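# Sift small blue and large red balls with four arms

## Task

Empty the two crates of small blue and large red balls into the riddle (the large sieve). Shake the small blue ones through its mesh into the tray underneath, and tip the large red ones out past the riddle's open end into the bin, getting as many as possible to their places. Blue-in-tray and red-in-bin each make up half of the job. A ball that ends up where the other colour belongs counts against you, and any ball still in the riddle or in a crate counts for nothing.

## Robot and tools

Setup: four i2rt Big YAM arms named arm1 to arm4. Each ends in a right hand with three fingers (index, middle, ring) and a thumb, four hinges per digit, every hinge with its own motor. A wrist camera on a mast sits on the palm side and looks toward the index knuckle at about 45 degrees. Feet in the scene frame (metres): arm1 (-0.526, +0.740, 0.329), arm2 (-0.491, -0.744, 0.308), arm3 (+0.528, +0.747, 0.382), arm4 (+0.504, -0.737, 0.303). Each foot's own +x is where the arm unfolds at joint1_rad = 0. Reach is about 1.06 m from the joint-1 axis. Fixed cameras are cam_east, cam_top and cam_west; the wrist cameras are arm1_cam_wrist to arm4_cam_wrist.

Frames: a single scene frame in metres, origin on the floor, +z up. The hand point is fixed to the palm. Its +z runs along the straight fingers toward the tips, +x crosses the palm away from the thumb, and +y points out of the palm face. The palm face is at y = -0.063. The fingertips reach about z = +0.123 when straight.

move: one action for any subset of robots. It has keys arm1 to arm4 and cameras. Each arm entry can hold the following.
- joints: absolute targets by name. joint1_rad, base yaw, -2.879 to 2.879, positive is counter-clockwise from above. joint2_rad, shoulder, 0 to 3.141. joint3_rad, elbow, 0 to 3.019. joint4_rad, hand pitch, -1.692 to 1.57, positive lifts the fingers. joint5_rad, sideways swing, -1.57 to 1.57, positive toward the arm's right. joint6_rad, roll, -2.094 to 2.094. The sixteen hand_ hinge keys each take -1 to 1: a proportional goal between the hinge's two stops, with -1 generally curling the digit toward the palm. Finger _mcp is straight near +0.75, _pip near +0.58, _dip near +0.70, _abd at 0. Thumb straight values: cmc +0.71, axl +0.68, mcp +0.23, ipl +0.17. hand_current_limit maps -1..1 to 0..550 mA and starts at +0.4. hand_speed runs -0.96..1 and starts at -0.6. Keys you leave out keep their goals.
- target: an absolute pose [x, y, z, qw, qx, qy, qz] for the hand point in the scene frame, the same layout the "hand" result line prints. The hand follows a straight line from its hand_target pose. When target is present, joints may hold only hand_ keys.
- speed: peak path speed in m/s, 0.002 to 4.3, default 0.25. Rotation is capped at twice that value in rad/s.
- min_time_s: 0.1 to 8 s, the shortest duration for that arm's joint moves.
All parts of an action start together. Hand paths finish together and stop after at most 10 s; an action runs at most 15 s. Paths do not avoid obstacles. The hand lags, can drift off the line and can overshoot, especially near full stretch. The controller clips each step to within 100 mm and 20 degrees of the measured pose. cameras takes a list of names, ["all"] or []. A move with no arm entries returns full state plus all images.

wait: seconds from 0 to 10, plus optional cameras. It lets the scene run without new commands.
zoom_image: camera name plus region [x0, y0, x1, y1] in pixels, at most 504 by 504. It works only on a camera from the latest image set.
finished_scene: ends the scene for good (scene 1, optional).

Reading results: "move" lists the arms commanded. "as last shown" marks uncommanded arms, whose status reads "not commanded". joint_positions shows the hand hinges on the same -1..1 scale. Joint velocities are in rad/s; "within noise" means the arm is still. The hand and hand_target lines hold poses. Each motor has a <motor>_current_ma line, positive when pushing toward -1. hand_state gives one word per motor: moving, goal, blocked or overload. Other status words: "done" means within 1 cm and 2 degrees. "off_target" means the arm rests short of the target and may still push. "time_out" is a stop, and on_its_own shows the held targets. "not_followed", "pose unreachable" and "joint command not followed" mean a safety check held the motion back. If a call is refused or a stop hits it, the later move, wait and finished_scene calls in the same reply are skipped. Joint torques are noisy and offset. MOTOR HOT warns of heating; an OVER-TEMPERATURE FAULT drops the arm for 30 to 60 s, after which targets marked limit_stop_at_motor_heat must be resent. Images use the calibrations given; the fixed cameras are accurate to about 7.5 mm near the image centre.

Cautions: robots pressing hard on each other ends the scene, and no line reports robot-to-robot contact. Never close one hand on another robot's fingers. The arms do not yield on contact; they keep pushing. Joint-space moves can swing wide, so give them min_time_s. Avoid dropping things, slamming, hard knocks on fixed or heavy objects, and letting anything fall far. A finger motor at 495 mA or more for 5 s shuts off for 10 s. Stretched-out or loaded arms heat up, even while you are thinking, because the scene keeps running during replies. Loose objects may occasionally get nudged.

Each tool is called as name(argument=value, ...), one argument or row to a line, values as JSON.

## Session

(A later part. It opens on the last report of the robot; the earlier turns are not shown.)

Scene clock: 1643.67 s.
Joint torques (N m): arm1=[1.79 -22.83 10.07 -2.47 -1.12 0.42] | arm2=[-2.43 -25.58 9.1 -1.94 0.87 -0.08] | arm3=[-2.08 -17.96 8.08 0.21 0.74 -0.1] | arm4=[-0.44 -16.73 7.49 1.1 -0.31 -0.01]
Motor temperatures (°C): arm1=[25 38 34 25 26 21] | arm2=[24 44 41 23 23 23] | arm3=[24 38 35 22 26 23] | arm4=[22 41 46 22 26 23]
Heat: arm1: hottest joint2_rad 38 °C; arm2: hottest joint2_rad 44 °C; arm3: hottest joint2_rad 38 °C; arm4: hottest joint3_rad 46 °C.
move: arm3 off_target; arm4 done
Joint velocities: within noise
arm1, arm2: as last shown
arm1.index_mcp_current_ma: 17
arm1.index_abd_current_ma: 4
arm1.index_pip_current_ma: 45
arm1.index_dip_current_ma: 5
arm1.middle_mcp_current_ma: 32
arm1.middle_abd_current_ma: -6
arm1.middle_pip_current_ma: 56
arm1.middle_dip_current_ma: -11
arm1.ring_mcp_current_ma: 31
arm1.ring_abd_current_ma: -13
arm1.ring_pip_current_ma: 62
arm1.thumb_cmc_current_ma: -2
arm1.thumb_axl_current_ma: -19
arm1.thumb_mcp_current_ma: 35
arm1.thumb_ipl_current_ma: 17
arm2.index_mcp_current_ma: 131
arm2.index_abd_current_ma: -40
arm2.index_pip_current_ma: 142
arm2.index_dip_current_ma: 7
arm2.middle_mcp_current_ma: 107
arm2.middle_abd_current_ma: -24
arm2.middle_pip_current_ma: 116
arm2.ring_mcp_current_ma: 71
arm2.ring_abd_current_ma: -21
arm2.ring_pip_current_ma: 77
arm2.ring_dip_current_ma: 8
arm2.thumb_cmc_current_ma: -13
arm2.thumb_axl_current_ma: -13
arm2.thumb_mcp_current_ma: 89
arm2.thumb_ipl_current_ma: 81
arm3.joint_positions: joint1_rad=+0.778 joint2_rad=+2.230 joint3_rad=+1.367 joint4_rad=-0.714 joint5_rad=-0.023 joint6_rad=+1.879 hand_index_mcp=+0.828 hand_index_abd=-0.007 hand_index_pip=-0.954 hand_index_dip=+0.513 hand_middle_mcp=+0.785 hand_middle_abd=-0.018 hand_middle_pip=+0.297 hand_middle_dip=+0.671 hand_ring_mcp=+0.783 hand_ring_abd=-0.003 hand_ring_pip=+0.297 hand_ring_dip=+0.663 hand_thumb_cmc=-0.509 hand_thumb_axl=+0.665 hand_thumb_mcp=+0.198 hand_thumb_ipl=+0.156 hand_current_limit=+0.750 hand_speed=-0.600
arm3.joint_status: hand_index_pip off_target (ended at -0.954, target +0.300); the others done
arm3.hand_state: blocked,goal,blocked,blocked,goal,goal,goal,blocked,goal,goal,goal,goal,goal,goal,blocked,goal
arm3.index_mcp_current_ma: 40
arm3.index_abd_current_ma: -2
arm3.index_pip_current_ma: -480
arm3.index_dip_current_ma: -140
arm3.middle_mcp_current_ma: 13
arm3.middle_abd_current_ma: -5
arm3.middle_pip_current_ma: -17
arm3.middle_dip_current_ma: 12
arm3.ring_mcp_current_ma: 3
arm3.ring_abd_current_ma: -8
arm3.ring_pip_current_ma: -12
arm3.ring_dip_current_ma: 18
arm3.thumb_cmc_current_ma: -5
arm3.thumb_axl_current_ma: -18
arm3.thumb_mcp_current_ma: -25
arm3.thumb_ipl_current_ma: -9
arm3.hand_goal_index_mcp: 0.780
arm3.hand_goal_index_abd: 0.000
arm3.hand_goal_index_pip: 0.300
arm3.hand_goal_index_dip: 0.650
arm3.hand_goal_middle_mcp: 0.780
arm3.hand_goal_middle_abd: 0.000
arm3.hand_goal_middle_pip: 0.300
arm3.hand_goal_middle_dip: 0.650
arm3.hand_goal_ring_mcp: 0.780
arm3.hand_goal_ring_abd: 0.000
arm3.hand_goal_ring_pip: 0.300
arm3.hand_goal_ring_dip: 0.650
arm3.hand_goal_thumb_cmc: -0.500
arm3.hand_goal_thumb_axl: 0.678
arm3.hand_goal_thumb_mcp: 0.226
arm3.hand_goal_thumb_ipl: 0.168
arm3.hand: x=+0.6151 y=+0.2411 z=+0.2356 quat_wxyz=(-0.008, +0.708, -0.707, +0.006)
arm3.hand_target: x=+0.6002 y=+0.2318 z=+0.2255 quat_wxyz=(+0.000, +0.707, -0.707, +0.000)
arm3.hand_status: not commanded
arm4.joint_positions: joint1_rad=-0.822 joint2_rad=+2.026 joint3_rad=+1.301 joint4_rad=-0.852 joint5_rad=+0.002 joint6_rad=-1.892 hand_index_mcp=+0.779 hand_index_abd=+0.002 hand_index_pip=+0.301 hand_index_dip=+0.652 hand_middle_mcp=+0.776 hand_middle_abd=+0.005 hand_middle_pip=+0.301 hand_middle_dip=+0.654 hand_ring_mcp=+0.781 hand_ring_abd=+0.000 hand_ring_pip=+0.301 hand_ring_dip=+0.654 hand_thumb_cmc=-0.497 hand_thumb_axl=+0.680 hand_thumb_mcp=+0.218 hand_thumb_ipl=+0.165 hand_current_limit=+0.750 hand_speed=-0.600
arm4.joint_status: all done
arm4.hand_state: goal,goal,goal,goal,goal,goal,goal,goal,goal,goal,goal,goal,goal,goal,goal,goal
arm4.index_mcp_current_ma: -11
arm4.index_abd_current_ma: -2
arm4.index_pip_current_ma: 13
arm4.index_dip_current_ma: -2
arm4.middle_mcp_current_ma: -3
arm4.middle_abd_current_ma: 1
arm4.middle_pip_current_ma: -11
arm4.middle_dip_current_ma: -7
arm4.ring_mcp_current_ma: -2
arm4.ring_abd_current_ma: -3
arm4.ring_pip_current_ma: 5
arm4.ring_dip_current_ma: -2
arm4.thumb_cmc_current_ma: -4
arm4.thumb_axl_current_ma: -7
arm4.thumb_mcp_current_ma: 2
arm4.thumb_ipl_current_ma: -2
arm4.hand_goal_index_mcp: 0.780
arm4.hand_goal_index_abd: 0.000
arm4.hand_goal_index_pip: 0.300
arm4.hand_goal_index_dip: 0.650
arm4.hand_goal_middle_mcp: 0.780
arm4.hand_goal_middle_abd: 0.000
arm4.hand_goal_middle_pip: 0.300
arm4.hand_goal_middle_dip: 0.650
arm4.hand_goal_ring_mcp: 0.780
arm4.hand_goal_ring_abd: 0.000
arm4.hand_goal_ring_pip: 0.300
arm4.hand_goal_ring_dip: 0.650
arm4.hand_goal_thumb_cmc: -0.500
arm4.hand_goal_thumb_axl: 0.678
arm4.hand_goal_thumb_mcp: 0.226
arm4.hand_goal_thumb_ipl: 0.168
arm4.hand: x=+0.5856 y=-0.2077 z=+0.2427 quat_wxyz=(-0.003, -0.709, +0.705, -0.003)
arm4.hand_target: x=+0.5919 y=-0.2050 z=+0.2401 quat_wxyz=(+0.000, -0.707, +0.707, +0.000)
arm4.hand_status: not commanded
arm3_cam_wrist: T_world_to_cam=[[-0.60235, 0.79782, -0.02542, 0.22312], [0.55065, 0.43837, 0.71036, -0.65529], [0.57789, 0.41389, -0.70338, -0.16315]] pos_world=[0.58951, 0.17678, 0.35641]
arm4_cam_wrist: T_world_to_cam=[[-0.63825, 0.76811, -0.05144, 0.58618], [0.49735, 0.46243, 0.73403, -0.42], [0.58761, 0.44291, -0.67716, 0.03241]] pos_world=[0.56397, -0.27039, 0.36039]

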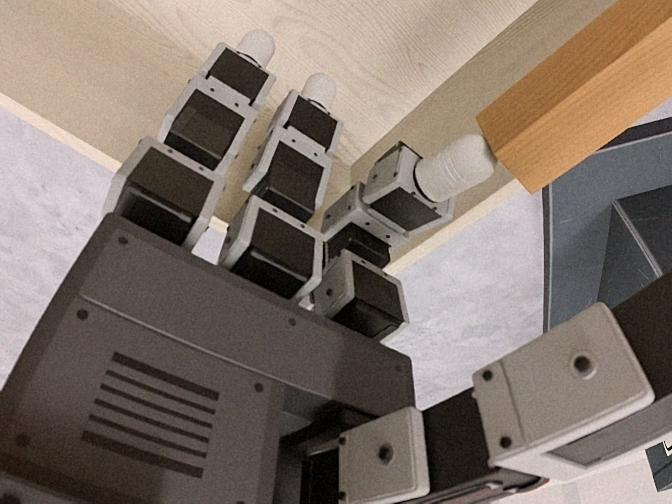

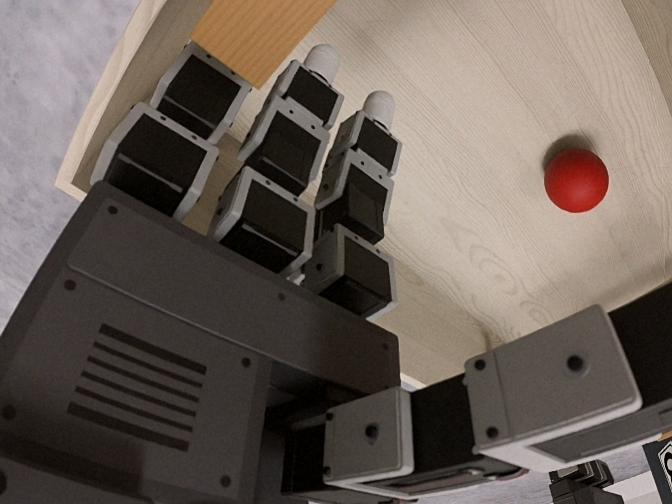

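move(
  arm3={"joints":{"hand_index_pip":-1.0,"hand_index_dip":0.3},"target":[0.640,0.231,0.225,0,0.7071,-0.7071,0],"speed":0.12},
  arm4={"target":[0.615,-0.205,0.420,0,-0.7071,0.7071,0],"speed":0.2},
)

move(
  arm3={"target":[0.650,0.231,0.420,0,0.7071,-0.7071,0],"speed":0.2},
  arm4={"target":[0.650,-0.300,0.520,0,-0.7071,0.7071,0],"speed":0.25},
  cameras=["cam_top","cam_east"],
)

Scene clock: 1650.10 s.
Joint torques (N m): arm1=[1.9 -22.71 10.02 -2.47 -1.12 0.43] | arm2=[-2.55 -25.64 9.09 -1.96 0.87 -0.07] | arm3=[0.5 -18.9 9.16 -0.57 0.12 0.19] | arm4=[-1.26 -17.79 11.97 0.28 -0.22 -0.05]
Motor temperatures (°C): arm1=[25 39 35 25 26 21] | arm2=[24 44 41 23 24 23] | arm3=[24 38 35 22 25 23] | arm4=[22 40 45 22 26 23]
Heat: arm1: hottest joint2_rad 39 °C; arm2: hottest joint2_rad 44 °C; arm3: hottest joint2_rad 38 °C; arm4: hottest joint3_rad 45 °C.
move: arm3 off_target; arm4 off_target
Joint velocities: within noise
arm1, arm2: as last shown
arm1.index_mcp_current_ma: 20
arm1.index_abd_current_ma: 1
arm1.index_pip_current_ma: 40
arm1.index_dip_current_ma: 6
arm1.middle_mcp_current_ma: 33
arm1.middle_abd_current_ma: -4
arm1.middle_pip_current_ma: 53
arm1.middle_dip_current_ma: -7
arm1.ring_mcp_current_ma: 30
arm1.ring_abd_current_ma: -1
arm1.ring_pip_current_ma: 63
arm1.ring_dip_current_ma: -6
arm1.thumb_cmc_current_ma: -4
arm1.thumb_axl_current_ma: -13
arm1.thumb_mcp_current_ma: 24
arm1.thumb_ipl_current_ma: 20
arm2.index_mcp_current_ma: 132
arm2.index_abd_current_ma: -38
arm2.index_pip_current_ma: 145
arm2.index_dip_current_ma: 1
arm2.middle_mcp_current_ma: 104
arm2.middle_pip_current_ma: 124
arm2.middle_dip_current_ma: 20
arm2.ring_abd_current_ma: -22
arm2.ring_pip_current_ma: 76
arm2.ring_dip_current_ma: 13
arm2.thumb_cmc_current_ma: -11
arm2.thumb_axl_current_ma: -14
arm2.thumb_mcp_current_ma: 84
arm2.thumb_ipl_current_ma: 77
arm3.joint_positions: joint1_rad=+0.816 joint2_rad=+2.262 joint3_rad=+1.401 joint4_rad=-0.718 joint5_rad=-0.005 joint6_rad=+1.913 hand_index_mcp=+0.795 hand_index_abd=-0.005 hand_index_pip=-0.959 hand_index_dip=+0.298 hand_middle_mcp=+0.785 hand_middle_abd=-0.014 hand_middle_pip=+0.297 hand_middle_dip=+0.671 hand_ring_mcp=+0.783 hand_ring_abd=+0.000 hand_ring_pip=+0.297 hand_ring_dip=+0.663 hand_thumb_cmc=-0.509 hand_thumb_axl=+0.665 hand_thumb_mcp=+0.198 hand_thumb_ipl=+0.156 hand_current_limit=+0.750 hand_speed=-0.600
arm3.joint_status: hand_index_pip off_target (ended at -0.959, target -1.000); the others done
arm3.hand_state: goal,goal,blocked,goal,goal,goal,goal,blocked,goal,goal,goal,goal,goal,goal,blocked,goal
arm3.index_mcp_current_ma: 11
arm3.index_abd_current_ma: -9
arm3.index_pip_current_ma: 35
arm3.index_dip_current_ma: -7
arm3.middle_mcp_current_ma: 11
arm3.middle_abd_current_ma: -7
arm3.middle_pip_current_ma: -4
arm3.middle_dip_current_ma: 11
arm3.ring_mcp_current_ma: -1
arm3.ring_abd_current_ma: -3
arm3.ring_pip_current_ma: -6
arm3.ring_dip_current_ma: 16
arm3.thumb_cmc_current_ma: -3
arm3.thumb_axl_current_ma: -17
arm3.thumb_mcp_current_ma: -27
arm3.thumb_ipl_current_ma: -12
arm3.hand_goal_index_mcp: 0.780
arm3.hand_goal_index_abd: 0.000
arm3.hand_goal_index_pip: -1.000
arm3.hand_goal_index_dip: 0.300
arm3.hand_goal_middle_mcp: 0.780
arm3.hand_goal_middle_abd: 0.000
arm3.hand_goal_middle_pip: 0.300
arm3.hand_goal_middle_dip: 0.650
arm3.hand_goal_ring_mcp: 0.780
arm3.hand_goal_ring_abd: 0.000
arm3.hand_goal_ring_pip: 0.300
arm3.hand_goal_ring_dip: 0.650
arm3.hand_goal_thumb_cmc: -0.500
arm3.hand_goal_thumb_axl: 0.678
arm3.hand_goal_thumb_mcp: 0.226
arm3.hand_goal_thumb_ipl: 0.168
arm3.on_its_own: hand_index_mcp moved -0.033 to your old target +0.780
arm3.hand: x=+0.6348 y=+0.2390 z=+0.2283 quat_wxyz=(-0.001, +0.709, -0.705, +0.001)
arm3.hand_target: x=+0.6399 y=+0.2312 z=+0.2251 quat_wxyz=(+0.000, +0.707, -0.707, +0.000)
arm3.hand_status: done (0.010 m and 0.3 deg from the pose sent, 0.029 m and 1.1 deg at the start)
arm4.joint_positions: joint1_rad=-0.859 joint2_rad=+1.827 joint3_rad=+1.469 joint4_rad=-1.252 joint5_rad=+0.001 joint6_rad=-1.929 hand_index_mcp=+0.779 hand_index_abd=+0.003 hand_index_pip=+0.301 hand_index_dip=+0.652 hand_middle_mcp=+0.777 hand_middle_abd=+0.005 hand_middle_pip=+0.301 hand_middle_dip=+0.654 hand_ring_mcp=+0.780 hand_ring_abd=+0.005 hand_ring_pip=+0.301 hand_ring_dip=+0.654 hand_thumb_cmc=-0.497 hand_thumb_axl=+0.680 hand_thumb_mcp=+0.218 hand_thumb_ipl=+0.165 hand_current_limit=+0.750 hand_speed=-0.600
arm4.joint_status: not commanded
arm4.hand_state: goal,goal,goal,goal,goal,goal,goal,goal,goal,goal,goal,goal,goal,goal,goal,goal
arm4.index_mcp_current_ma: -8
arm4.index_abd_current_ma: 18
arm4.index_pip_current_ma: 0
arm4.index_dip_current_ma: -12
arm4.middle_mcp_current_ma: 8
arm4.middle_abd_current_ma: 11
arm4.middle_pip_current_ma: 11
arm4.middle_dip_current_ma: -7
arm4.ring_mcp_current_ma: 1
arm4.ring_abd_current_ma: -3
arm4.ring_pip_current_ma: 15
arm4.ring_dip_current_ma: 7
arm4.thumb_cmc_current_ma: -4
arm4.thumb_axl_current_ma: -9
arm4.thumb_mcp_current_ma: -8
arm4.thumb_ipl_current_ma: -7
arm4.hand_goal_index_mcp: 0.780
arm4.hand_goal_index_abd: 0.000
arm4.hand_goal_index_pip: 0.300
arm4.hand_goal_index_dip: 0.650
arm4.hand_goal_middle_mcp: 0.780
arm4.hand_goal_middle_abd: 0.000
arm4.hand_goal_middle_pip: 0.300
arm4.hand_goal_middle_dip: 0.650
arm4.hand_goal_ring_mcp: 0.780
arm4.hand_goal_ring_abd: 0.000
arm4.hand_goal_ring_pip: 0.300
arm4.hand_goal_ring_dip: 0.650
arm4.hand_goal_thumb_cmc: -0.500
arm4.hand_goal_thumb_axl: 0.678
arm4.hand_goal_thumb_mcp: 0.226
arm4.hand_goal_thumb_ipl: 0.168
arm4.hand: x=+0.6032 y=-0.2160 z=+0.4017 quat_wxyz=(-0.018, -0.709, +0.705, -0.009)
arm4.hand_target: x=+0.6148 y=-0.2057 z=+0.4199 quat_wxyz=(+0.000, -0.707, +0.707, +0.000)
arm4.hand_status: off_target (0.024 m and 2.3 deg from the pose sent, 0.180 m and 0.5 deg at the start)
pictures: none

Scene clock: 1651.83 s.
Joint torques (N m): arm1=[1.9 -22.89 10.04 -2.48 -1.12 0.43] | arm2=[-2.73 -25.64 9.13 -1.99 0.87 -0.06] | arm3=[0.85 -19.08 11.4 -0.65 0.12 0.19] | arm4=[-0.97 -13.98 9.68 0.4 -0.12 -0.04]
Motor temperatures (°C): arm1=[25 39 35 25 26 21] | arm2=[24 44 41 23 24 23] | arm3=[24 38 35 22 25 23] | arm4=[22 40 45 22 26 23]
Heat: arm1: hottest joint2_rad 39 °C; arm2: hottest joint2_rad 44 °C; arm3: hottest joint2_rad 38 °C; arm4: hottest joint3_rad 45 °C.
move: arm3 off_target; arm4 done
Joint velocities: within noise
arm1, arm2: as last shown
arm1.index_mcp_current_ma: 21
arm1.index_pip_current_ma: 29
arm1.index_dip_current_ma: -4
arm1.middle_mcp_current_ma: 35
arm1.middle_abd_current_ma: -8
arm1.middle_pip_current_ma: 41
arm1.middle_dip_current_ma: 0
arm1.ring_mcp_current_ma: 38
arm1.ring_abd_current_ma: 15
arm1.ring_pip_current_ma: 72
arm1.ring_dip_current_ma: 0
arm1.thumb_cmc_current_ma: 15
arm1.thumb_axl_current_ma: -25
arm1.thumb_mcp_current_ma: 28
arm1.thumb_ipl_current_ma: 22
arm2.index_mcp_current_ma: 126
arm2.index_abd_current_ma: -45
arm2.index_pip_current_ma: 146
arm2.index_dip_current_ma: 4
arm2.middle_mcp_current_ma: 111
arm2.middle_abd_current_ma: -22
arm2.middle_pip_current_ma: 121
arm2.middle_dip_current_ma: 17
arm2.ring_mcp_current_ma: 73
arm2.ring_abd_current_ma: -20
arm2.ring_dip_current_ma: 20
arm2.thumb_cmc_current_ma: -8
arm2.thumb_axl_current_ma: -17
arm2.thumb_mcp_current_ma: 87
arm2.thumb_ipl_current_ma: 79
arm3.joint_positions: joint1_rad=+0.827 joint2_rad=+1.976 joint3_rad=+1.488 joint4_rad=-1.108 joint5_rad=-0.005 joint6_rad=+1.928 hand_index_mcp=+0.795 hand_index_abd=-0.005 hand_index_pip=-0.959 hand_index_dip=+0.298 hand_middle_mcp=+0.785 hand_middle_abd=-0.018 hand_middle_pip=+0.297 hand_middle_dip=+0.671 hand_ring_mcp=+0.783 hand_ring_abd=-0.004 hand_ring_pip=+0.297 hand_ring_dip=+0.663 hand_thumb_cmc=-0.509 hand_thumb_axl=+0.665 hand_thumb_mcp=+0.198 hand_thumb_ipl=+0.156 hand_current_limit=+0.750 hand_speed=-0.600
arm3.joint_status: not commanded
arm3.hand_state: goal,goal,blocked,goal,goal,goal,goal,blocked,goal,goal,goal,goal,goal,goal,blocked,goal
arm3.index_mcp_current_ma: 13
arm3.index_abd_current_ma: -2
arm3.index_pip_current_ma: 38
arm3.index_dip_current_ma: -17
arm3.middle_mcp_current_ma: 18
arm3.middle_abd_current_ma: -5
arm3.middle_pip_current_ma: -9
arm3.middle_dip_current_ma: 14
arm3.ring_mcp_current_ma: 3
arm3.ring_abd_current_ma: -11
arm3.ring_pip_current_ma: -5
arm3.ring_dip_current_ma: 21
arm3.thumb_cmc_current_ma: -1
arm3.thumb_axl_current_ma: -18
arm3.thumb_mcp_current_ma: -25
arm3.thumb_ipl_current_ma: -14
arm3.hand_goal_index_mcp: 0.780
arm3.hand_goal_index_abd: 0.000
arm3.hand_goal_index_pip: -1.000
arm3.hand_goal_index_dip: 0.300
arm3.hand_goal_middle_mcp: 0.780
arm3.hand_goal_middle_abd: 0.000
arm3.hand_goal_middle_pip: 0.300
arm3.hand_goal_middle_dip: 0.650
arm3.hand_goal_ring_mcp: 0.780
arm3.hand_goal_ring_abd: 0.000
arm3.hand_goal_ring_pip: 0.300
arm3.hand_goal_ring_dip: 0.650
arm3.hand_goal_thumb_cmc: -0.500
arm3.hand_goal_thumb_axl: 0.678
arm3.hand_goal_thumb_mcp: 0.226
arm3.hand_goal_thumb_ipl: 0.168
arm3.hand: x=+0.6415 y=+0.2409 z=+0.4127 quat_wxyz=(-0.004, +0.707, -0.707, -0.007)
arm3.hand_target: x=+0.6499 y=+0.2313 z=+0.4201 quat_wxyz=(+0.000, +0.707, -0.707, +0.000)
arm3.hand_status: off_target (0.015 m and 0.9 deg from the pose sent, 0.193 m and 0.3 deg at the start)
arm4.joint_positions: joint1_rad=-0.998 joint2_rad=+1.582 joint3_rad=+1.456 joint4_rad=-1.448 joint5_rad=+0.012 joint6_rad=-2.030 hand_index_mcp=+0.779 hand_index_abd=+0.001 hand_index_pip=+0.301 hand_index_dip=+0.652 hand_middle_mcp=+0.777 hand_middle_abd=+0.003 hand_middle_pip=+0.301 hand_middle_dip=+0.654 hand_ring_mcp=+0.777 hand_ring_abd=+0.005 hand_ring_pip=+0.301 hand_ring_dip=+0.654 hand_thumb_cmc=-0.497 hand_thumb_axl=+0.680 hand_thumb_mcp=+0.218 hand_thumb_ipl=+0.165 hand_current_limit=+0.750 hand_speed=-0.600
arm4.joint_status: not commanded
arm4.hand_state: goal,goal,goal,goal,goal,goal,goal,goal,goal,goal,goal,goal,goal,goal,goal,goal
arm4.index_mcp_current_ma: -9
arm4.index_abd_current_ma: 2
arm4.index_pip_current_ma: 9
arm4.index_dip_current_ma: 7
arm4.middle_mcp_current_ma: -3
arm4.middle_abd_current_ma: 0
arm4.middle_pip_current_ma: -4
arm4.middle_dip_current_ma: -5
arm4.ring_mcp_current_ma: -6
arm4.ring_abd_current_ma: 7
arm4.ring_pip_current_ma: 11
arm4.ring_dip_current_ma: 12
arm4.thumb_cmc_current_ma: 21
arm4.thumb_axl_current_ma: -2
arm4.thumb_mcp_current_ma: -1
arm4.thumb_ipl_current_ma: -5
arm4.hand_goal_index_mcp: 0.780
arm4.hand_goal_index_abd: 0.000
arm4.hand_goal_index_pip: 0.300
arm4.hand_goal_index_dip: 0.650
arm4.hand_goal_middle_mcp: 0.780
arm4.hand_goal_middle_abd: 0.000
arm4.hand_goal_middle_pip: 0.300
arm4.hand_goal_middle_dip: 0.650
arm4.hand_goal_ring_mcp: 0.780
arm4.hand_goal_ring_abd: 0.000
arm4.hand_goal_ring_pip: 0.300
arm4.hand_goal_ring_dip: 0.650
arm4.hand_goal_thumb_cmc: -0.500
arm4.hand_goal_thumb_axl: 0.678
arm4.hand_goal_thumb_mcp: 0.226
arm4.hand_goal_thumb_ipl: 0.168
arm4.hand: x=+0.6453 y=-0.2962 z=+0.5148 quat_wxyz=(+0.000, -0.695, +0.719, -0.007)
arm4.hand_target: x=+0.6495 y=-0.2997 z=+0.5199 quat_wxyz=(+0.002, -0.694, +0.720, -0.007)
arm4.hand_status: done (0.008 m and 2.0 deg from the pose sent, 0.152 m and 2.3 deg at the start; a joint's target at an end of its range on 29 of 52 steps)
pictures: cam_east, cam_top

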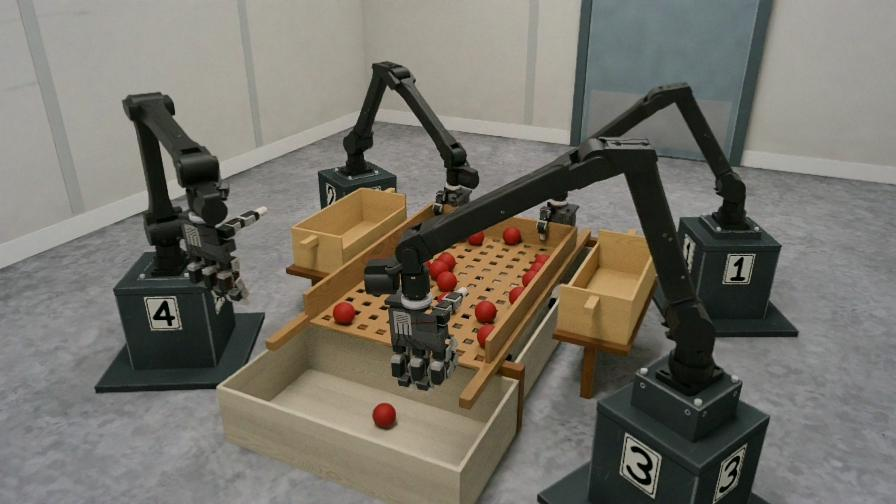

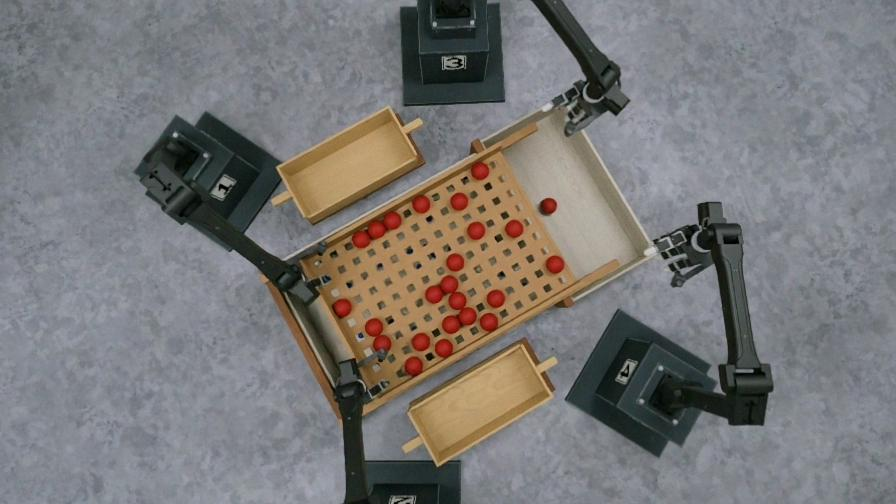

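move(
  arm1={"target":[-0.266,0.165,0.355,-0.0370,0.7061,0.7061,-0.0370],"speed":0.12,"joints":{"hand_index_mcp":0.70,"hand_middle_mcp":0.70,"hand_ring_mcp":0.70,"hand_index_pip":-0.82,"hand_middle_pip":-0.82,"hand_ring_pip":-0.82,"hand_thumb_mcp":-0.55,"hand_thumb_ipl":-0.58}},
  arm2={"target":[-0.266,-0.241,0.362,-0.0370,0.7061,0.7061,-0.0370],"speed":0.12,"joints":{"hand_index_mcp":0.70,"hand_middle_mcp":0.70,"hand_ring_mcp":0.70,"hand_index_pip":-0.82,"hand_middle_pip":-0.82,"hand_ring_pip":-0.82,"hand_thumb_mcp":-0.55,"hand_thumb_ipl":-0.58}},
  cameras=["cam_west","cam_top"],
)

zoom_image(
  camera="cam_west",
  region=[240, 180, 640, 440],
)

Scene clock: 1663.50 s.
Joint torques (N m): arm1=[0.09 -26.11 11.02 -3.44 -0.4 0.14] | arm2=[-0.85 -28.63 10.39 -3.54 -0.03 0.16] | arm3=[0.85 -19.08 11.4 -0.62 0.11 0.2] | arm4=[-1.26 -14.56 9.69 0.24 -0.13 -0.02]
Motor temperatures (°C): arm1=[25 39 35 25 26 21] | arm2=[24 43 41 23 24 23] | arm3=[23 38 38 22 25 23] | arm4=[22 38 45 22 26 23]
Heat: arm1: hottest joint2_rad 39 °C; arm2: hottest joint2_rad 43 °C; arm3: hottest joint2_rad 38 °C; arm4: hottest joint3_rad 45 °C.
move: arm1 off_target; arm2 off_target
Joint velocities: within noise
arm1.joint_positions: joint1_rad=-0.138 joint2_rad=+2.096 joint3_rad=+1.523 joint4_rad=-1.062 joint5_rad=+0.110 joint6_rad=-1.245 hand_index_mcp=+0.819 hand_index_abd=+0.037 hand_index_pip=-0.596 hand_index_dip=+0.654 hand_middle_mcp=+0.844 hand_middle_abd=+0.037 hand_middle_pip=-0.559 hand_middle_dip=+0.657 hand_ring_mcp=+0.866 hand_ring_abd=+0.054 hand_ring_pip=-0.520 hand_ring_dip=+0.664 hand_thumb_cmc=-0.566 hand_thumb_axl=+0.677 hand_thumb_mcp=-0.365 hand_thumb_ipl=-0.442 hand_current_limit=+0.750 hand_speed=-0.600
arm1.joint_status: hand_index_mcp off_target (ended at +0.819, target +0.700); hand_index_pip off_target (ended at -0.596, target -0.820); hand_middle_mcp off_target (ended at +0.844, target +0.700); hand_middle_pip off_target (ended at -0.559, target -0.820); hand_ring_mcp off_target (ended at +0.866, target +0.700); hand_ring_pip off_target (ended at -0.520, target -0.820); hand_thumb_mcp off_target (ended at -0.365, target -0.550); hand_thumb_ipl off_target (ended at -0.442, target -0.580)
arm1.hand_state: blocked,blocked,blocked,goal,blocked,blocked,blocked,goal,blocked,blocked,blocked,goal,goal,goal,blocked,blocked
arm1.index_mcp_current_ma: 43
arm1.index_abd_current_ma: 20
arm1.index_pip_current_ma: 84
arm1.index_dip_current_ma: -5
arm1.middle_mcp_current_ma: 49
arm1.middle_abd_current_ma: -15
arm1.middle_pip_current_ma: 122
arm1.middle_dip_current_ma: -1
arm1.ring_mcp_current_ma: 68
arm1.ring_abd_current_ma: 7
arm1.ring_pip_current_ma: 167
arm1.ring_dip_current_ma: -10
arm1.thumb_cmc_current_ma: 6
arm1.thumb_axl_current_ma: -14
arm1.thumb_mcp_current_ma: 123
arm1.thumb_ipl_current_ma: 83
arm1.hand_goal_index_mcp: 0.700
arm1.hand_goal_index_abd: 0.000
arm1.hand_goal_index_pip: -0.820
arm1.hand_goal_index_dip: 0.650
arm1.hand_goal_middle_mcp: 0.700
arm1.hand_goal_middle_abd: 0.000
arm1.hand_goal_middle_pip: -0.820
arm1.hand_goal_middle_dip: 0.650
arm1.hand_goal_ring_mcp: 0.700
arm1.hand_goal_ring_abd: 0.000
arm1.hand_goal_ring_pip: -0.820
arm1.hand_goal_ring_dip: 0.650
arm1.hand_goal_thumb_cmc: -0.570
arm1.hand_goal_thumb_axl: 0.678
arm1.hand_goal_thumb_mcp: -0.550
arm1.hand_goal_thumb_ipl: -0.580
arm1.hand: x=-0.2734 y=+0.1670 z=+0.2904 quat_wxyz=(-0.051, +0.703, +0.708, -0.034)
arm1.hand_target: x=-0.2661 y=+0.1654 z=+0.3516 quat_wxyz=(-0.036, +0.706, +0.706, -0.037)
arm1.hand_status: off_target (0.065 m and 1.7 deg from the pose sent, 0.112 m and 4.6 deg at the start)
arm2.joint_positions: joint1_rad=+0.233 joint2_rad=+1.979 joint3_rad=+1.398 joint4_rad=-1.065 joint5_rad=-0.102 joint6_rad=+1.261 hand_index_mcp=+0.856 hand_index_abd=-0.044 hand_index_pip=-0.601 hand_index_dip=+0.645 hand_middle_mcp=+0.836 hand_middle_abd=-0.023 hand_middle_pip=-0.638 hand_middle_dip=+0.658 hand_ring_mcp=+0.811 hand_ring_abd=-0.022 hand_ring_pip=-0.681 hand_ring_dip=+0.659 hand_thumb_cmc=-0.574 hand_thumb_axl=+0.665 hand_thumb_mcp=-0.382 hand_thumb_ipl=-0.463 hand_current_limit=+0.750 hand_speed=-0.600
arm2.joint_status: hand_index_mcp off_target (ended at +0.856, target +0.700); hand_index_pip off_target (ended at -0.601, target -0.820); hand_middle_mcp off_target (ended at +0.836, target +0.700); hand_middle_pip off_target (ended at -0.638, target -0.820); hand_ring_mcp off_target (ended at +0.811, target +0.700); hand_ring_pip off_target (ended at -0.681, target -0.820); hand_thumb_mcp off_target (ended at -0.382, target -0.550); hand_thumb_ipl off_target (ended at -0.463, target -0.580)
arm2.hand_state: blocked,blocked,blocked,goal,blocked,blocked,blocked,goal,blocked,blocked,blocked,goal,goal,goal,blocked,blocked
arm2.index_mcp_current_ma: 239
arm2.index_abd_current_ma: -39
arm2.index_pip_current_ma: 317
arm2.index_dip_current_ma: 1
arm2.middle_mcp_current_ma: 205
arm2.middle_abd_current_ma: -28
arm2.middle_pip_current_ma: 273
arm2.middle_dip_current_ma: 18
arm2.ring_mcp_current_ma: 166
arm2.ring_abd_current_ma: -26
arm2.ring_pip_current_ma: 200
arm2.ring_dip_current_ma: 16
arm2.thumb_cmc_current_ma: -6
arm2.thumb_axl_current_ma: -3
arm2.thumb_mcp_current_ma: 307
arm2.thumb_ipl_current_ma: 229
arm2.hand_goal_index_mcp: 0.700
arm2.hand_goal_index_abd: 0.000
arm2.hand_goal_index_pip: -0.820
arm2.hand_goal_index_dip: 0.650
arm2.hand_goal_middle_mcp: 0.700
arm2.hand_goal_middle_abd: 0.000
arm2.hand_goal_middle_pip: -0.820
arm2.hand_goal_middle_dip: 0.650
arm2.hand_goal_ring_mcp: 0.700
arm2.hand_goal_ring_abd: 0.000
arm2.hand_goal_ring_pip: -0.820
arm2.hand_goal_ring_dip: 0.650
arm2.hand_goal_thumb_cmc: -0.570
arm2.hand_goal_thumb_axl: 0.678
arm2.hand_goal_thumb_mcp: -0.550
arm2.hand_goal_thumb_ipl: -0.580
arm2.hand: x=-0.2746 y=-0.2455 z=+0.2931 quat_wxyz=(-0.027, +0.697, +0.715, -0.058)
arm2.hand_target: x=-0.2662 y=-0.2424 z=+0.3577 quat_wxyz=(-0.037, +0.706, +0.706, -0.036)
arm2.hand_status: off_target (0.070 m and 3.0 deg from the pose sent, 0.118 m and 4.8 deg at the start)
arm3, arm4: as last shown
arm3.index_mcp_current_ma: 7
arm3.index_abd_current_ma: 0
arm3.index_pip_current_ma: 37
arm3.index_dip_current_ma: 2
arm3.middle_mcp_current_ma: 16
arm3.middle_abd_current_ma: -11
arm3.middle_pip_current_ma: -12
arm3.middle_dip_current_ma: 10
arm3.ring_mcp_current_ma: 5
arm3.ring_abd_current_ma: 1
arm3.ring_pip_current_ma: -11
arm3.ring_dip_current_ma: 19
arm3.thumb_cmc_current_ma: -8
arm3.thumb_axl_current_ma: -25
arm3.thumb_mcp_current_ma: -21
arm3.thumb_ipl_current_ma: -16
arm3.hand: x=+0.6415 y=+0.2410 z=+0.4127 quat_wxyz=(-0.004, +0.707, -0.707, -0.007)
arm4.index_mcp_current_ma: -4
arm4.index_abd_current_ma: -16
arm4.index_pip_current_ma: 11
arm4.middle_mcp_current_ma: 3
arm4.middle_abd_current_ma: -12
arm4.middle_pip_current_ma: 5
arm4.ring_mcp_current_ma: 1
arm4.ring_abd_current_ma: 5
arm4.ring_pip_current_ma: 2
arm4.ring_dip_current_ma: 0
arm4.thumb_cmc_current_ma: 2
arm4.thumb_axl_current_ma: 2
arm4.thumb_mcp_current_ma: -4
arm4.thumb_ipl_current_ma: -11
pictures: cam_top, cam_west

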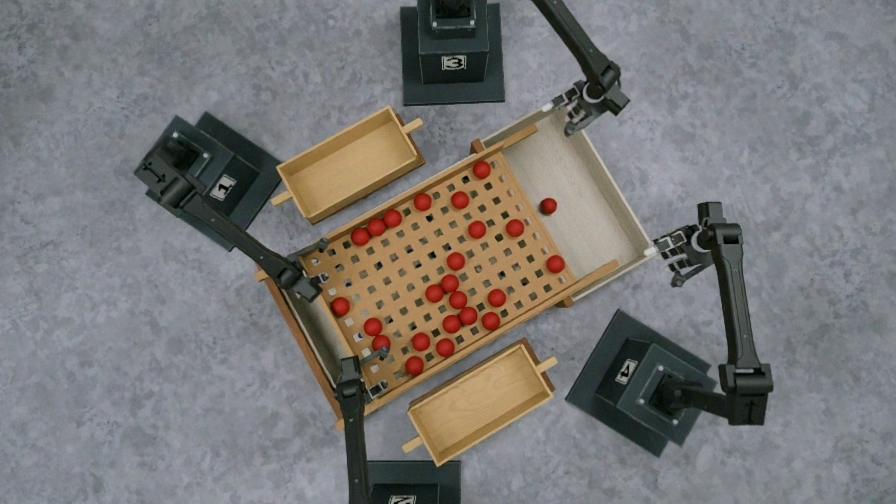

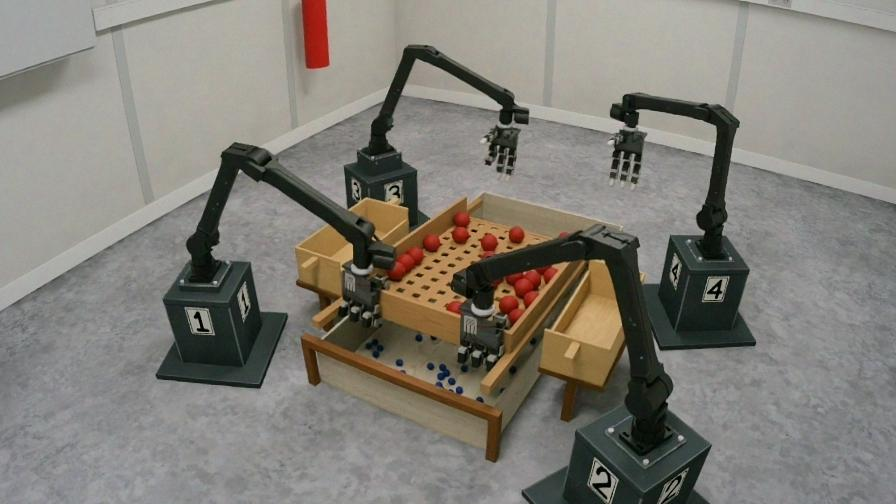

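Scaled by 1.260.

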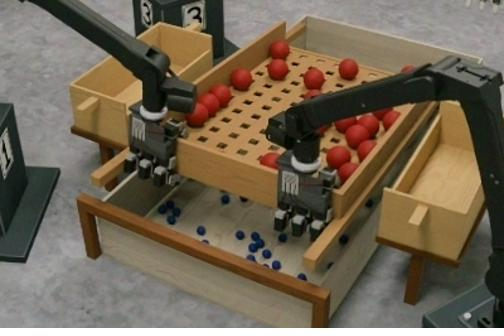

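move(
  arm1={"target":[-0.252,0.165,0.438,-0.0739,0.7032,0.7032,-0.0739],"speed":0.12},
  arm2={"target":[-0.252,-0.241,0.440,-0.0739,0.7032,0.7032,-0.0739],"speed":0.12},
  cameras=["cam_west","cam_top"],
)

zoom_image(
  camera="cam_west",
  region=[240, 160, 640, 440],
)

Scene clock: 1669.60 s.
Joint torques (N m): arm1=[0.26 -27.75 13.91 -3.59 -0.21 0.14] | arm2=[-1.2 -29.92 12.88 -3.62 -0.15 0.19] | arm3=[0.85 -18.96 11.4 -0.64 0.11 0.2] | arm4=[-0.79 -14.51 9.63 0.17 -0.15 -0.01]
Motor temperatures (°C): arm1=[25 41 36 26 26 21] | arm2=[24 43 42 23 23 23] | arm3=[23 38 40 21 25 23] | arm4=[22 37 45 22 25 23]
Heat: arm1: hottest joint2_rad 41 °C; arm2: hottest joint2_rad 43 °C; arm3: hottest joint3_rad 40 °C; arm4: hottest joint3_rad 45 °C.
move: arm1 off_target; arm2 off_target
Joint velocities: within noise
arm1.joint_positions: joint1_rad=-0.088 joint2_rad=+2.066 joint3_rad=+1.669 joint4_rad=-1.324 joint5_rad=+0.202 joint6_rad=-1.186 hand_index_mcp=+0.796 hand_index_abd=+0.041 hand_index_pip=-0.655 hand_index_dip=+0.654 hand_middle_mcp=+0.821 hand_middle_abd=+0.058 hand_middle_pip=-0.577 hand_middle_dip=+0.655 hand_ring_mcp=+0.857 hand_ring_abd=+0.087 hand_ring_pip=-0.520 hand_ring_dip=+0.644 hand_thumb_cmc=-0.566 hand_thumb_axl=+0.673 hand_thumb_mcp=-0.359 hand_thumb_ipl=-0.447 hand_current_limit=+0.750 hand_speed=-0.600
arm1.joint_status: not commanded
arm1.hand_state: blocked,blocked,blocked,goal,blocked,blocked,blocked,goal,blocked,blocked,blocked,goal,goal,goal,blocked,blocked
arm1.index_mcp_current_ma: 40
arm1.index_abd_current_ma: 9
arm1.index_pip_current_ma: 56
arm1.index_dip_current_ma: 5
arm1.middle_mcp_current_ma: 44
arm1.middle_abd_current_ma: -1
arm1.middle_pip_current_ma: 100
arm1.middle_dip_current_ma: -8
arm1.ring_mcp_current_ma: 47
arm1.ring_abd_current_ma: 11
arm1.ring_pip_current_ma: 154
arm1.ring_dip_current_ma: -16
arm1.thumb_cmc_current_ma: 9
arm1.thumb_axl_current_ma: -18
arm1.thumb_mcp_current_ma: 125
arm1.thumb_ipl_current_ma: 76
arm1.hand_goal_index_mcp: 0.700
arm1.hand_goal_index_abd: 0.000
arm1.hand_goal_index_pip: -0.820
arm1.hand_goal_index_dip: 0.650
arm1.hand_goal_middle_mcp: 0.700
arm1.hand_goal_middle_abd: 0.000
arm1.hand_goal_middle_pip: -0.820
arm1.hand_goal_middle_dip: 0.650
arm1.hand_goal_ring_mcp: 0.700
arm1.hand_goal_ring_abd: 0.000
arm1.hand_goal_ring_pip: -0.820
arm1.hand_goal_ring_dip: 0.650
arm1.hand_goal_thumb_cmc: -0.570
arm1.hand_goal_thumb_axl: 0.678
arm1.hand_goal_thumb_mcp: -0.550
arm1.hand_goal_thumb_ipl: -0.580
arm1.on_its_own: hand_index_mcp moved -0.023 toward your old target +0.700; hand_index_pip moved -0.059 toward your old target -0.820; hand_middle_mcp moved -0.023 toward your old target +0.700
arm1.hand: x=-0.2621 y=+0.1700 z=+0.3513 quat_wxyz=(-0.106, +0.698, +0.705, -0.062)
arm1.hand_target: x=-0.2529 y=+0.1672 z=+0.4332 quat_wxyz=(-0.072, +0.703, +0.704, -0.074)
arm1.hand_status: off_target (0.087 m and 4.0 deg from the pose sent, 0.149 m and 5.3 deg at the start; pose on its path clipped on 9 of 42 steps)
arm2.joint_positions: joint1_rad=+0.183 joint2_rad=+1.945 joint3_rad=+1.542 joint4_rad=-1.318 joint5_rad=-0.198 joint6_rad=+1.196 hand_index_mcp=+0.842 hand_index_abd=-0.067 hand_index_pip=-0.600 hand_index_dip=+0.645 hand_middle_mcp=+0.812 hand_middle_abd=-0.031 hand_middle_pip=-0.663 hand_middle_dip=+0.658 hand_ring_mcp=+0.777 hand_ring_abd=-0.023 hand_ring_pip=-0.739 hand_ring_dip=+0.653 hand_thumb_cmc=-0.574 hand_thumb_axl=+0.673 hand_thumb_mcp=-0.375 hand_thumb_ipl=-0.471 hand_current_limit=+0.750 hand_speed=-0.600
arm2.joint_status: not commanded
arm2.hand_state: blocked,blocked,blocked,goal,blocked,blocked,blocked,goal,blocked,blocked,blocked,goal,goal,goal,blocked,blocked
arm2.index_mcp_current_ma: 213
arm2.index_abd_current_ma: -60
arm2.index_pip_current_ma: 320
arm2.index_dip_current_ma: 8
arm2.middle_mcp_current_ma: 162
arm2.middle_abd_current_ma: -38
arm2.middle_pip_current_ma: 239
arm2.middle_dip_current_ma: 19
arm2.ring_mcp_current_ma: 112
arm2.ring_abd_current_ma: -28
arm2.ring_pip_current_ma: 119
arm2.ring_dip_current_ma: 4
arm2.thumb_cmc_current_ma: -2
arm2.thumb_axl_current_ma: 2
arm2.thumb_mcp_current_ma: 313
arm2.thumb_ipl_current_ma: 209
arm2.hand_goal_index_mcp: 0.700
arm2.hand_goal_index_abd: 0.000
arm2.hand_goal_index_pip: -0.820
arm2.hand_goal_index_dip: 0.650
arm2.hand_goal_middle_mcp: 0.700
arm2.hand_goal_middle_abd: 0.000
arm2.hand_goal_middle_pip: -0.820
arm2.hand_goal_middle_dip: 0.650
arm2.hand_goal_ring_mcp: 0.700
arm2.hand_goal_ring_abd: 0.000
arm2.hand_goal_ring_pip: -0.820
arm2.hand_goal_ring_dip: 0.650
arm2.hand_goal_thumb_cmc: -0.570
arm2.hand_goal_thumb_axl: 0.678
arm2.hand_goal_thumb_mcp: -0.550
arm2.hand_goal_thumb_ipl: -0.580
arm2.on_its_own: hand_middle_mcp moved -0.024 toward your old target +0.700; hand_middle_pip moved -0.024 toward your old target -0.820; hand_ring_mcp moved -0.034 toward your old target +0.700; hand_ring_pip moved -0.058 toward your old target -0.820
arm2.hand: x=-0.2650 y=-0.2445 z=+0.3554 quat_wxyz=(-0.058, +0.691, +0.712, -0.109)
arm2.hand_target: x=-0.2533 y=-0.2440 z=+0.4347 quat_wxyz=(-0.074, +0.703, +0.703, -0.073)
arm2.hand_status: off_target (0.086 m and 4.8 deg from the pose sent, 0.149 m and 5.9 deg at the start; pose on its path clipped on 11 of 42 steps)
arm3, arm4: as last shown
arm3.index_mcp_current_ma: 9
arm3.index_abd_current_ma: -6
arm3.index_pip_current_ma: 32
arm3.index_dip_current_ma: -8
arm3.middle_mcp_current_ma: 10
arm3.middle_abd_current_ma: -10
arm3.middle_pip_current_ma: -9
arm3.middle_dip_current_ma: 7
arm3.ring_mcp_current_ma: -1
arm3.ring_abd_current_ma: -7
arm3.ring_pip_current_ma: -5
arm3.thumb_cmc_current_ma: -5
arm3.thumb_axl_current_ma: -21
arm3.thumb_mcp_current_ma: -24
arm3.thumb_ipl_current_ma: -10
arm4.index_mcp_current_ma: -3
arm4.index_abd_current_ma: -10
arm4.index_pip_current_ma: -4
arm4.index_dip_current_ma: 0
arm4.middle_mcp_current_ma: 11
arm4.middle_abd_current_ma: -3
arm4.middle_dip_current_ma: -6
arm4.ring_mcp_current_ma: -13
arm4.ring_abd_current_ma: 6
arm4.ring_dip_current_ma: -4
arm4.thumb_cmc_current_ma: -3
arm4.thumb_axl_current_ma: 3
arm4.thumb_mcp_current_ma: 4
arm4.thumb_ipl_current_ma: -7
pictures: cam_top, cam_west

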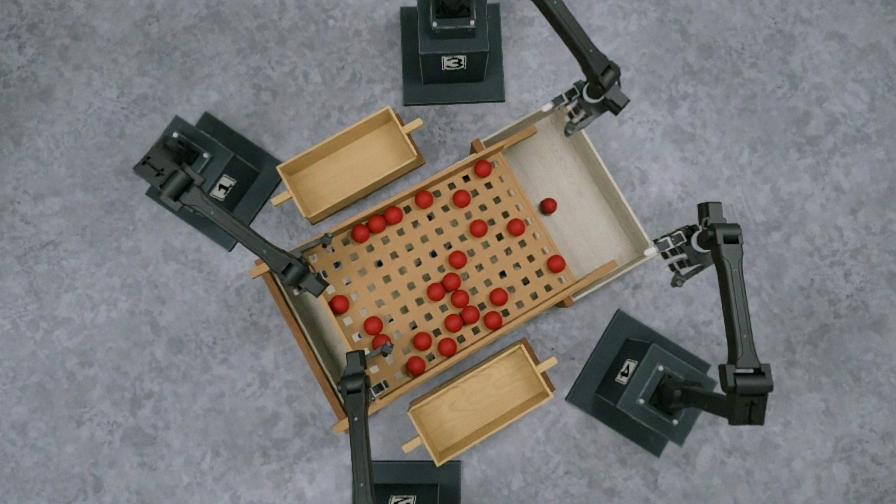

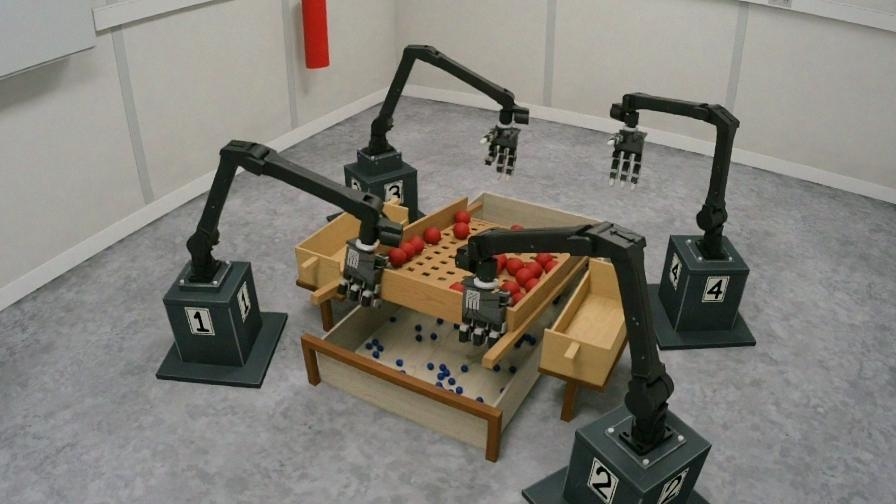

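Scaled by 1.260.

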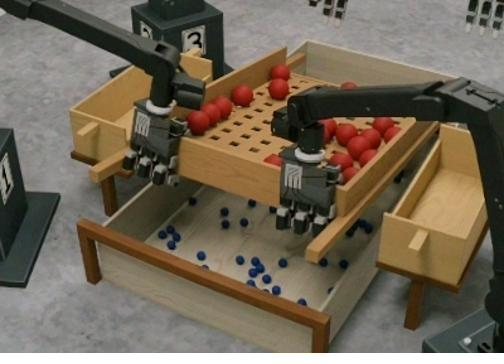

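move(
  arm1={"target":[-0.232,0.166,0.525,-0.1106,0.6984,0.6984,-0.1106],"speed":0.12},
  arm2={"target":[-0.232,-0.242,0.527,-0.1106,0.6984,0.6984,-0.1106],"speed":0.12},
  arm3={"target":[0.66,0.33,0.52,0,0.7071,-0.7071,0],"speed":0.2},
  cameras=["cam_west","cam_top"],
)

zoom_image(
  camera="cam_west",
  region=[240, 160, 640, 440],
)

Scene clock: 1677.00 s.
Joint torques (N m): arm1=[0.15 -28.16 16.02 -2.59 -0.05 0.08] | arm2=[-1.55 -29.74 16.08 -3.66 -0.23 0.28] | arm3=[0.67 -15.5 7.94 -0.51 0.09 0.19] | arm4=[-1.03 -14.1 9.85 0.32 -0.12 -0.02]
Motor temperatures (°C): arm1=[25 42 37 26 26 21] | arm2=[24 44 44 23 23 23] | arm3=[23 37 40 21 24 23] | arm4=[22 37 45 22 25 23]
Heat: arm1: hottest joint2_rad 42 °C; arm2: hottest joint2_rad 44 °C; arm3: hottest joint3_rad 40 °C; arm4: hottest joint3_rad 45 °C.
move: arm1 off_target; arm2 off_target; arm3 off_target
Joint velocities: within noise
arm1.joint_positions: joint1_rad=-0.026 joint2_rad=+2.063 joint3_rad=+1.880 joint4_rad=-1.623 joint5_rad=+0.286 joint6_rad=-1.116 hand_index_mcp=+0.767 hand_index_abd=+0.066 hand_index_pip=-0.660 hand_index_dip=+0.652 hand_middle_mcp=+0.806 hand_middle_abd=+0.082 hand_middle_pip=-0.577 hand_middle_dip=+0.649 hand_ring_mcp=+0.853 hand_ring_abd=+0.095 hand_ring_pip=-0.522 hand_ring_dip=+0.648 hand_thumb_cmc=-0.563 hand_thumb_axl=+0.673 hand_thumb_mcp=-0.341 hand_thumb_ipl=-0.456 hand_current_limit=+0.750 hand_speed=-0.600
arm1.joint_status: not commanded
arm1.hand_state: blocked,blocked,blocked,goal,blocked,blocked,blocked,goal,blocked,blocked,blocked,goal,goal,goal,blocked,blocked
arm1.index_mcp_current_ma: 19
arm1.index_abd_current_ma: 3
arm1.index_pip_current_ma: 49
arm1.index_dip_current_ma: -9
arm1.middle_mcp_current_ma: 8
arm1.middle_abd_current_ma: 18
arm1.middle_pip_current_ma: 105
arm1.middle_dip_current_ma: -4
arm1.ring_mcp_current_ma: 49
arm1.ring_abd_current_ma: -1
arm1.ring_pip_current_ma: 157
arm1.ring_dip_current_ma: -9
arm1.thumb_cmc_current_ma: 13
arm1.thumb_axl_current_ma: -17
arm1.thumb_mcp_current_ma: 128
arm1.thumb_ipl_current_ma: 73
arm1.hand_goal_index_mcp: 0.700
arm1.hand_goal_index_abd: 0.000
arm1.hand_goal_index_pip: -0.820
arm1.hand_goal_index_dip: 0.650
arm1.hand_goal_middle_mcp: 0.700
arm1.hand_goal_middle_abd: 0.000
arm1.hand_goal_middle_pip: -0.820
arm1.hand_goal_middle_dip: 0.650
arm1.hand_goal_ring_mcp: 0.700
arm1.hand_goal_ring_abd: 0.000
arm1.hand_goal_ring_pip: -0.820
arm1.hand_goal_ring_dip: 0.650
arm1.hand_goal_thumb_cmc: -0.570
arm1.hand_goal_thumb_axl: 0.678
arm1.hand_goal_thumb_mcp: -0.550
arm1.hand_goal_thumb_ipl: -0.580
arm1.on_its_own: hand_index_mcp moved -0.029 toward your old target +0.700
arm1.hand: x=-0.2434 y=+0.1747 z=+0.4282 quat_wxyz=(-0.154, +0.689, +0.702, -0.094)
arm1.hand_target: x=-0.2348 y=+0.1710 z=+0.5205 quat_wxyz=(-0.095, +0.698, +0.700, -0.114)
arm1.hand_status: off_target (0.098 m and 5.4 deg from the pose sent, 0.176 m and 5.6 deg at the start; pose on its path clipped on 40 of 58 steps; a joint's target at an end of its range on 22 of 58 steps)
arm2.joint_positions: joint1_rad=+0.122 joint2_rad=+1.949 joint3_rad=+1.765 joint4_rad=-1.620 joint5_rad=-0.289 joint6_rad=+1.113 hand_index_mcp=+0.815 hand_index_abd=-0.082 hand_index_pip=-0.599 hand_index_dip=+0.645 hand_middle_mcp=+0.780 hand_middle_abd=-0.032 hand_middle_pip=-0.679 hand_middle_dip=+0.654 hand_ring_mcp=+0.739 hand_ring_abd=-0.022 hand_ring_pip=-0.763 hand_ring_dip=+0.659 hand_thumb_cmc=-0.574 hand_thumb_axl=+0.680 hand_thumb_mcp=-0.361 hand_thumb_ipl=-0.471 hand_current_limit=+0.750 hand_speed=-0.600
arm2.joint_status: not commanded
arm2.hand_state: blocked,blocked,blocked,goal,blocked,blocked,blocked,goal,blocked,blocked,blocked,goal,goal,goal,blocked,blocked
arm2.index_mcp_current_ma: 167
arm2.index_abd_current_ma: -79
arm2.index_pip_current_ma: 321
arm2.index_dip_current_ma: 6
arm2.middle_mcp_current_ma: 119
arm2.middle_abd_current_ma: -35
arm2.middle_pip_current_ma: 211
arm2.middle_dip_current_ma: 13
arm2.ring_mcp_current_ma: 54
arm2.ring_abd_current_ma: -27
arm2.ring_pip_current_ma: 80
arm2.ring_dip_current_ma: 14
arm2.thumb_cmc_current_ma: -2
arm2.thumb_axl_current_ma: 13
arm2.thumb_mcp_current_ma: 346
arm2.thumb_ipl_current_ma: 211
arm2.hand_goal_index_mcp: 0.700
arm2.hand_goal_index_abd: 0.000
arm2.hand_goal_index_pip: -0.820
arm2.hand_goal_index_dip: 0.650
arm2.hand_goal_middle_mcp: 0.700
arm2.hand_goal_middle_abd: 0.000
arm2.hand_goal_middle_pip: -0.820
arm2.hand_goal_middle_dip: 0.650
arm2.hand_goal_ring_mcp: 0.700
arm2.hand_goal_ring_abd: 0.000
arm2.hand_goal_ring_pip: -0.820
arm2.hand_goal_ring_dip: 0.650
arm2.hand_goal_thumb_cmc: -0.570
arm2.hand_goal_thumb_axl: 0.678
arm2.hand_goal_thumb_mcp: -0.550
arm2.hand_goal_thumb_ipl: -0.580
arm2.on_its_own: hand_index_mcp moved -0.027 toward your old target +0.700; hand_middle_mcp moved -0.032 toward your old target +0.700; hand_ring_mcp moved -0.038 toward your old target +0.700; hand_ring_pip moved -0.023 toward your old target -0.820
arm2.hand: x=-0.2480 y=-0.2426 z=+0.4328 quat_wxyz=(-0.092, +0.684, +0.706, -0.159)
arm2.hand_target: x=-0.2351 y=-0.2472 z=+0.5214 quat_wxyz=(-0.111, +0.698, +0.699, -0.108)
arm2.hand_status: off_target (0.096 m and 6.2 deg from the pose sent, 0.175 m and 6.3 deg at the start; pose on its path clipped on 36 of 58 steps; a joint's target at an end of its range on 13 of 58 steps)
arm3.joint_positions: joint1_rad=+0.920 joint2_rad=+1.673 joint3_rad=+1.380 joint4_rad=-1.252 joint5_rad=-0.005 joint6_rad=+2.018 hand_index_mcp=+0.795 hand_index_abd=-0.005 hand_index_pip=-0.959 hand_index_dip=+0.298 hand_middle_mcp=+0.785 hand_middle_abd=-0.013 hand_middle_pip=+0.297 hand_middle_dip=+0.671 hand_ring_mcp=+0.783 hand_ring_abd=+0.001 hand_ring_pip=+0.297 hand_ring_dip=+0.663 hand_thumb_cmc=-0.509 hand_thumb_axl=+0.665 hand_thumb_mcp=+0.198 hand_thumb_ipl=+0.156 hand_current_limit=+0.750 hand_speed=-0.600
arm3.joint_status: not commanded
arm3.hand_state: goal,goal,blocked,goal,goal,goal,goal,blocked,goal,goal,goal,goal,goal,goal,blocked,goal
arm3.index_mcp_current_ma: 15
arm3.index_abd_current_ma: -2
arm3.index_pip_current_ma: 34
arm3.index_dip_current_ma: -8
arm3.middle_mcp_current_ma: 11
arm3.middle_abd_current_ma: -3
arm3.middle_pip_current_ma: -11
arm3.middle_dip_current_ma: 10
arm3.ring_mcp_current_ma: 6
arm3.ring_abd_current_ma: -9
arm3.ring_pip_current_ma: -7
arm3.ring_dip_current_ma: 15
arm3.thumb_cmc_current_ma: -8
arm3.thumb_axl_current_ma: -17
arm3.thumb_mcp_current_ma: -30
arm3.thumb_ipl_current_ma: -14
arm3.hand_goal_index_mcp: 0.780
arm3.hand_goal_index_abd: 0.000
arm3.hand_goal_index_pip: -1.000
arm3.hand_goal_index_dip: 0.300
arm3.hand_goal_middle_mcp: 0.780
arm3.hand_goal_middle_abd: 0.000
arm3.hand_goal_middle_pip: 0.300
arm3.hand_goal_middle_dip: 0.650
arm3.hand_goal_ring_mcp: 0.780
arm3.hand_goal_ring_abd: 0.000
arm3.hand_goal_ring_pip: 0.300
arm3.hand_goal_ring_dip: 0.650
arm3.hand_goal_thumb_cmc: -0.500
arm3.hand_goal_thumb_axl: 0.678
arm3.hand_goal_thumb_mcp: 0.226
arm3.hand_goal_thumb_ipl: 0.168
arm3.hand: x=+0.6615 y=+0.3206 z=+0.5262 quat_wxyz=(+0.005, +0.708, -0.706, +0.016)
arm3.hand_target: x=+0.6601 y=+0.3298 z=+0.5203 quat_wxyz=(+0.000, +0.707, -0.707, +0.000)
arm3.hand_status: off_target (0.011 m and 1.9 deg from the pose sent, 0.141 m and 1.0 deg at the start)
arm4: as last shown
arm4.index_mcp_current_ma: -11
arm4.index_abd_current_ma: -4
arm4.index_pip_current_ma: 9
arm4.index_dip_current_ma: 3
arm4.middle_mcp_current_ma: 5
arm4.middle_abd_current_ma: -10
arm4.middle_pip_current_ma: 1
arm4.middle_dip_current_ma: 0
arm4.ring_mcp_current_ma: 6
arm4.ring_abd_current_ma: 3
arm4.ring_pip_current_ma: 5
arm4.ring_dip_current_ma: -11
arm4.thumb_cmc_current_ma: 2
arm4.thumb_axl_current_ma: 10
arm4.thumb_mcp_current_ma: 3
arm4.thumb_ipl_current_ma: -5
pictures: cam_top, cam_west

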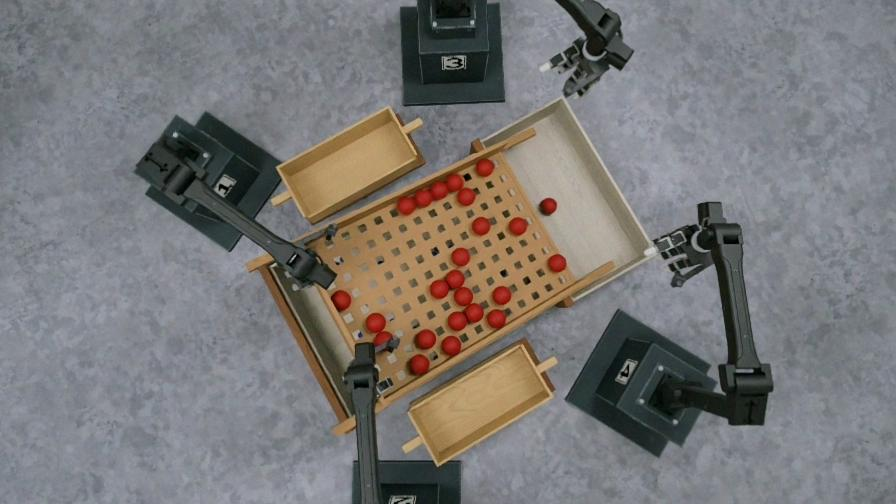

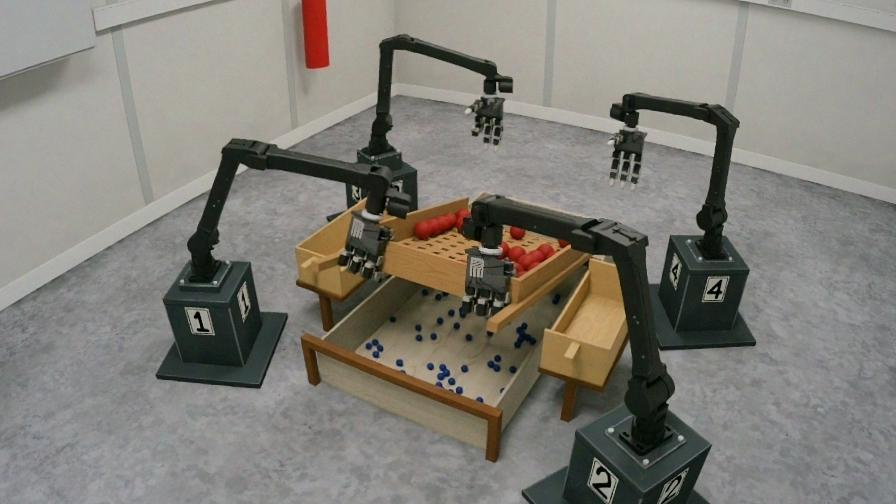

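Scaled by 1.260.

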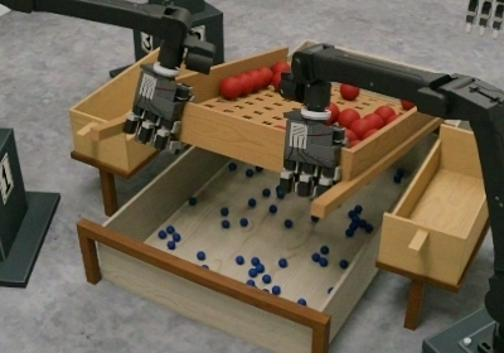

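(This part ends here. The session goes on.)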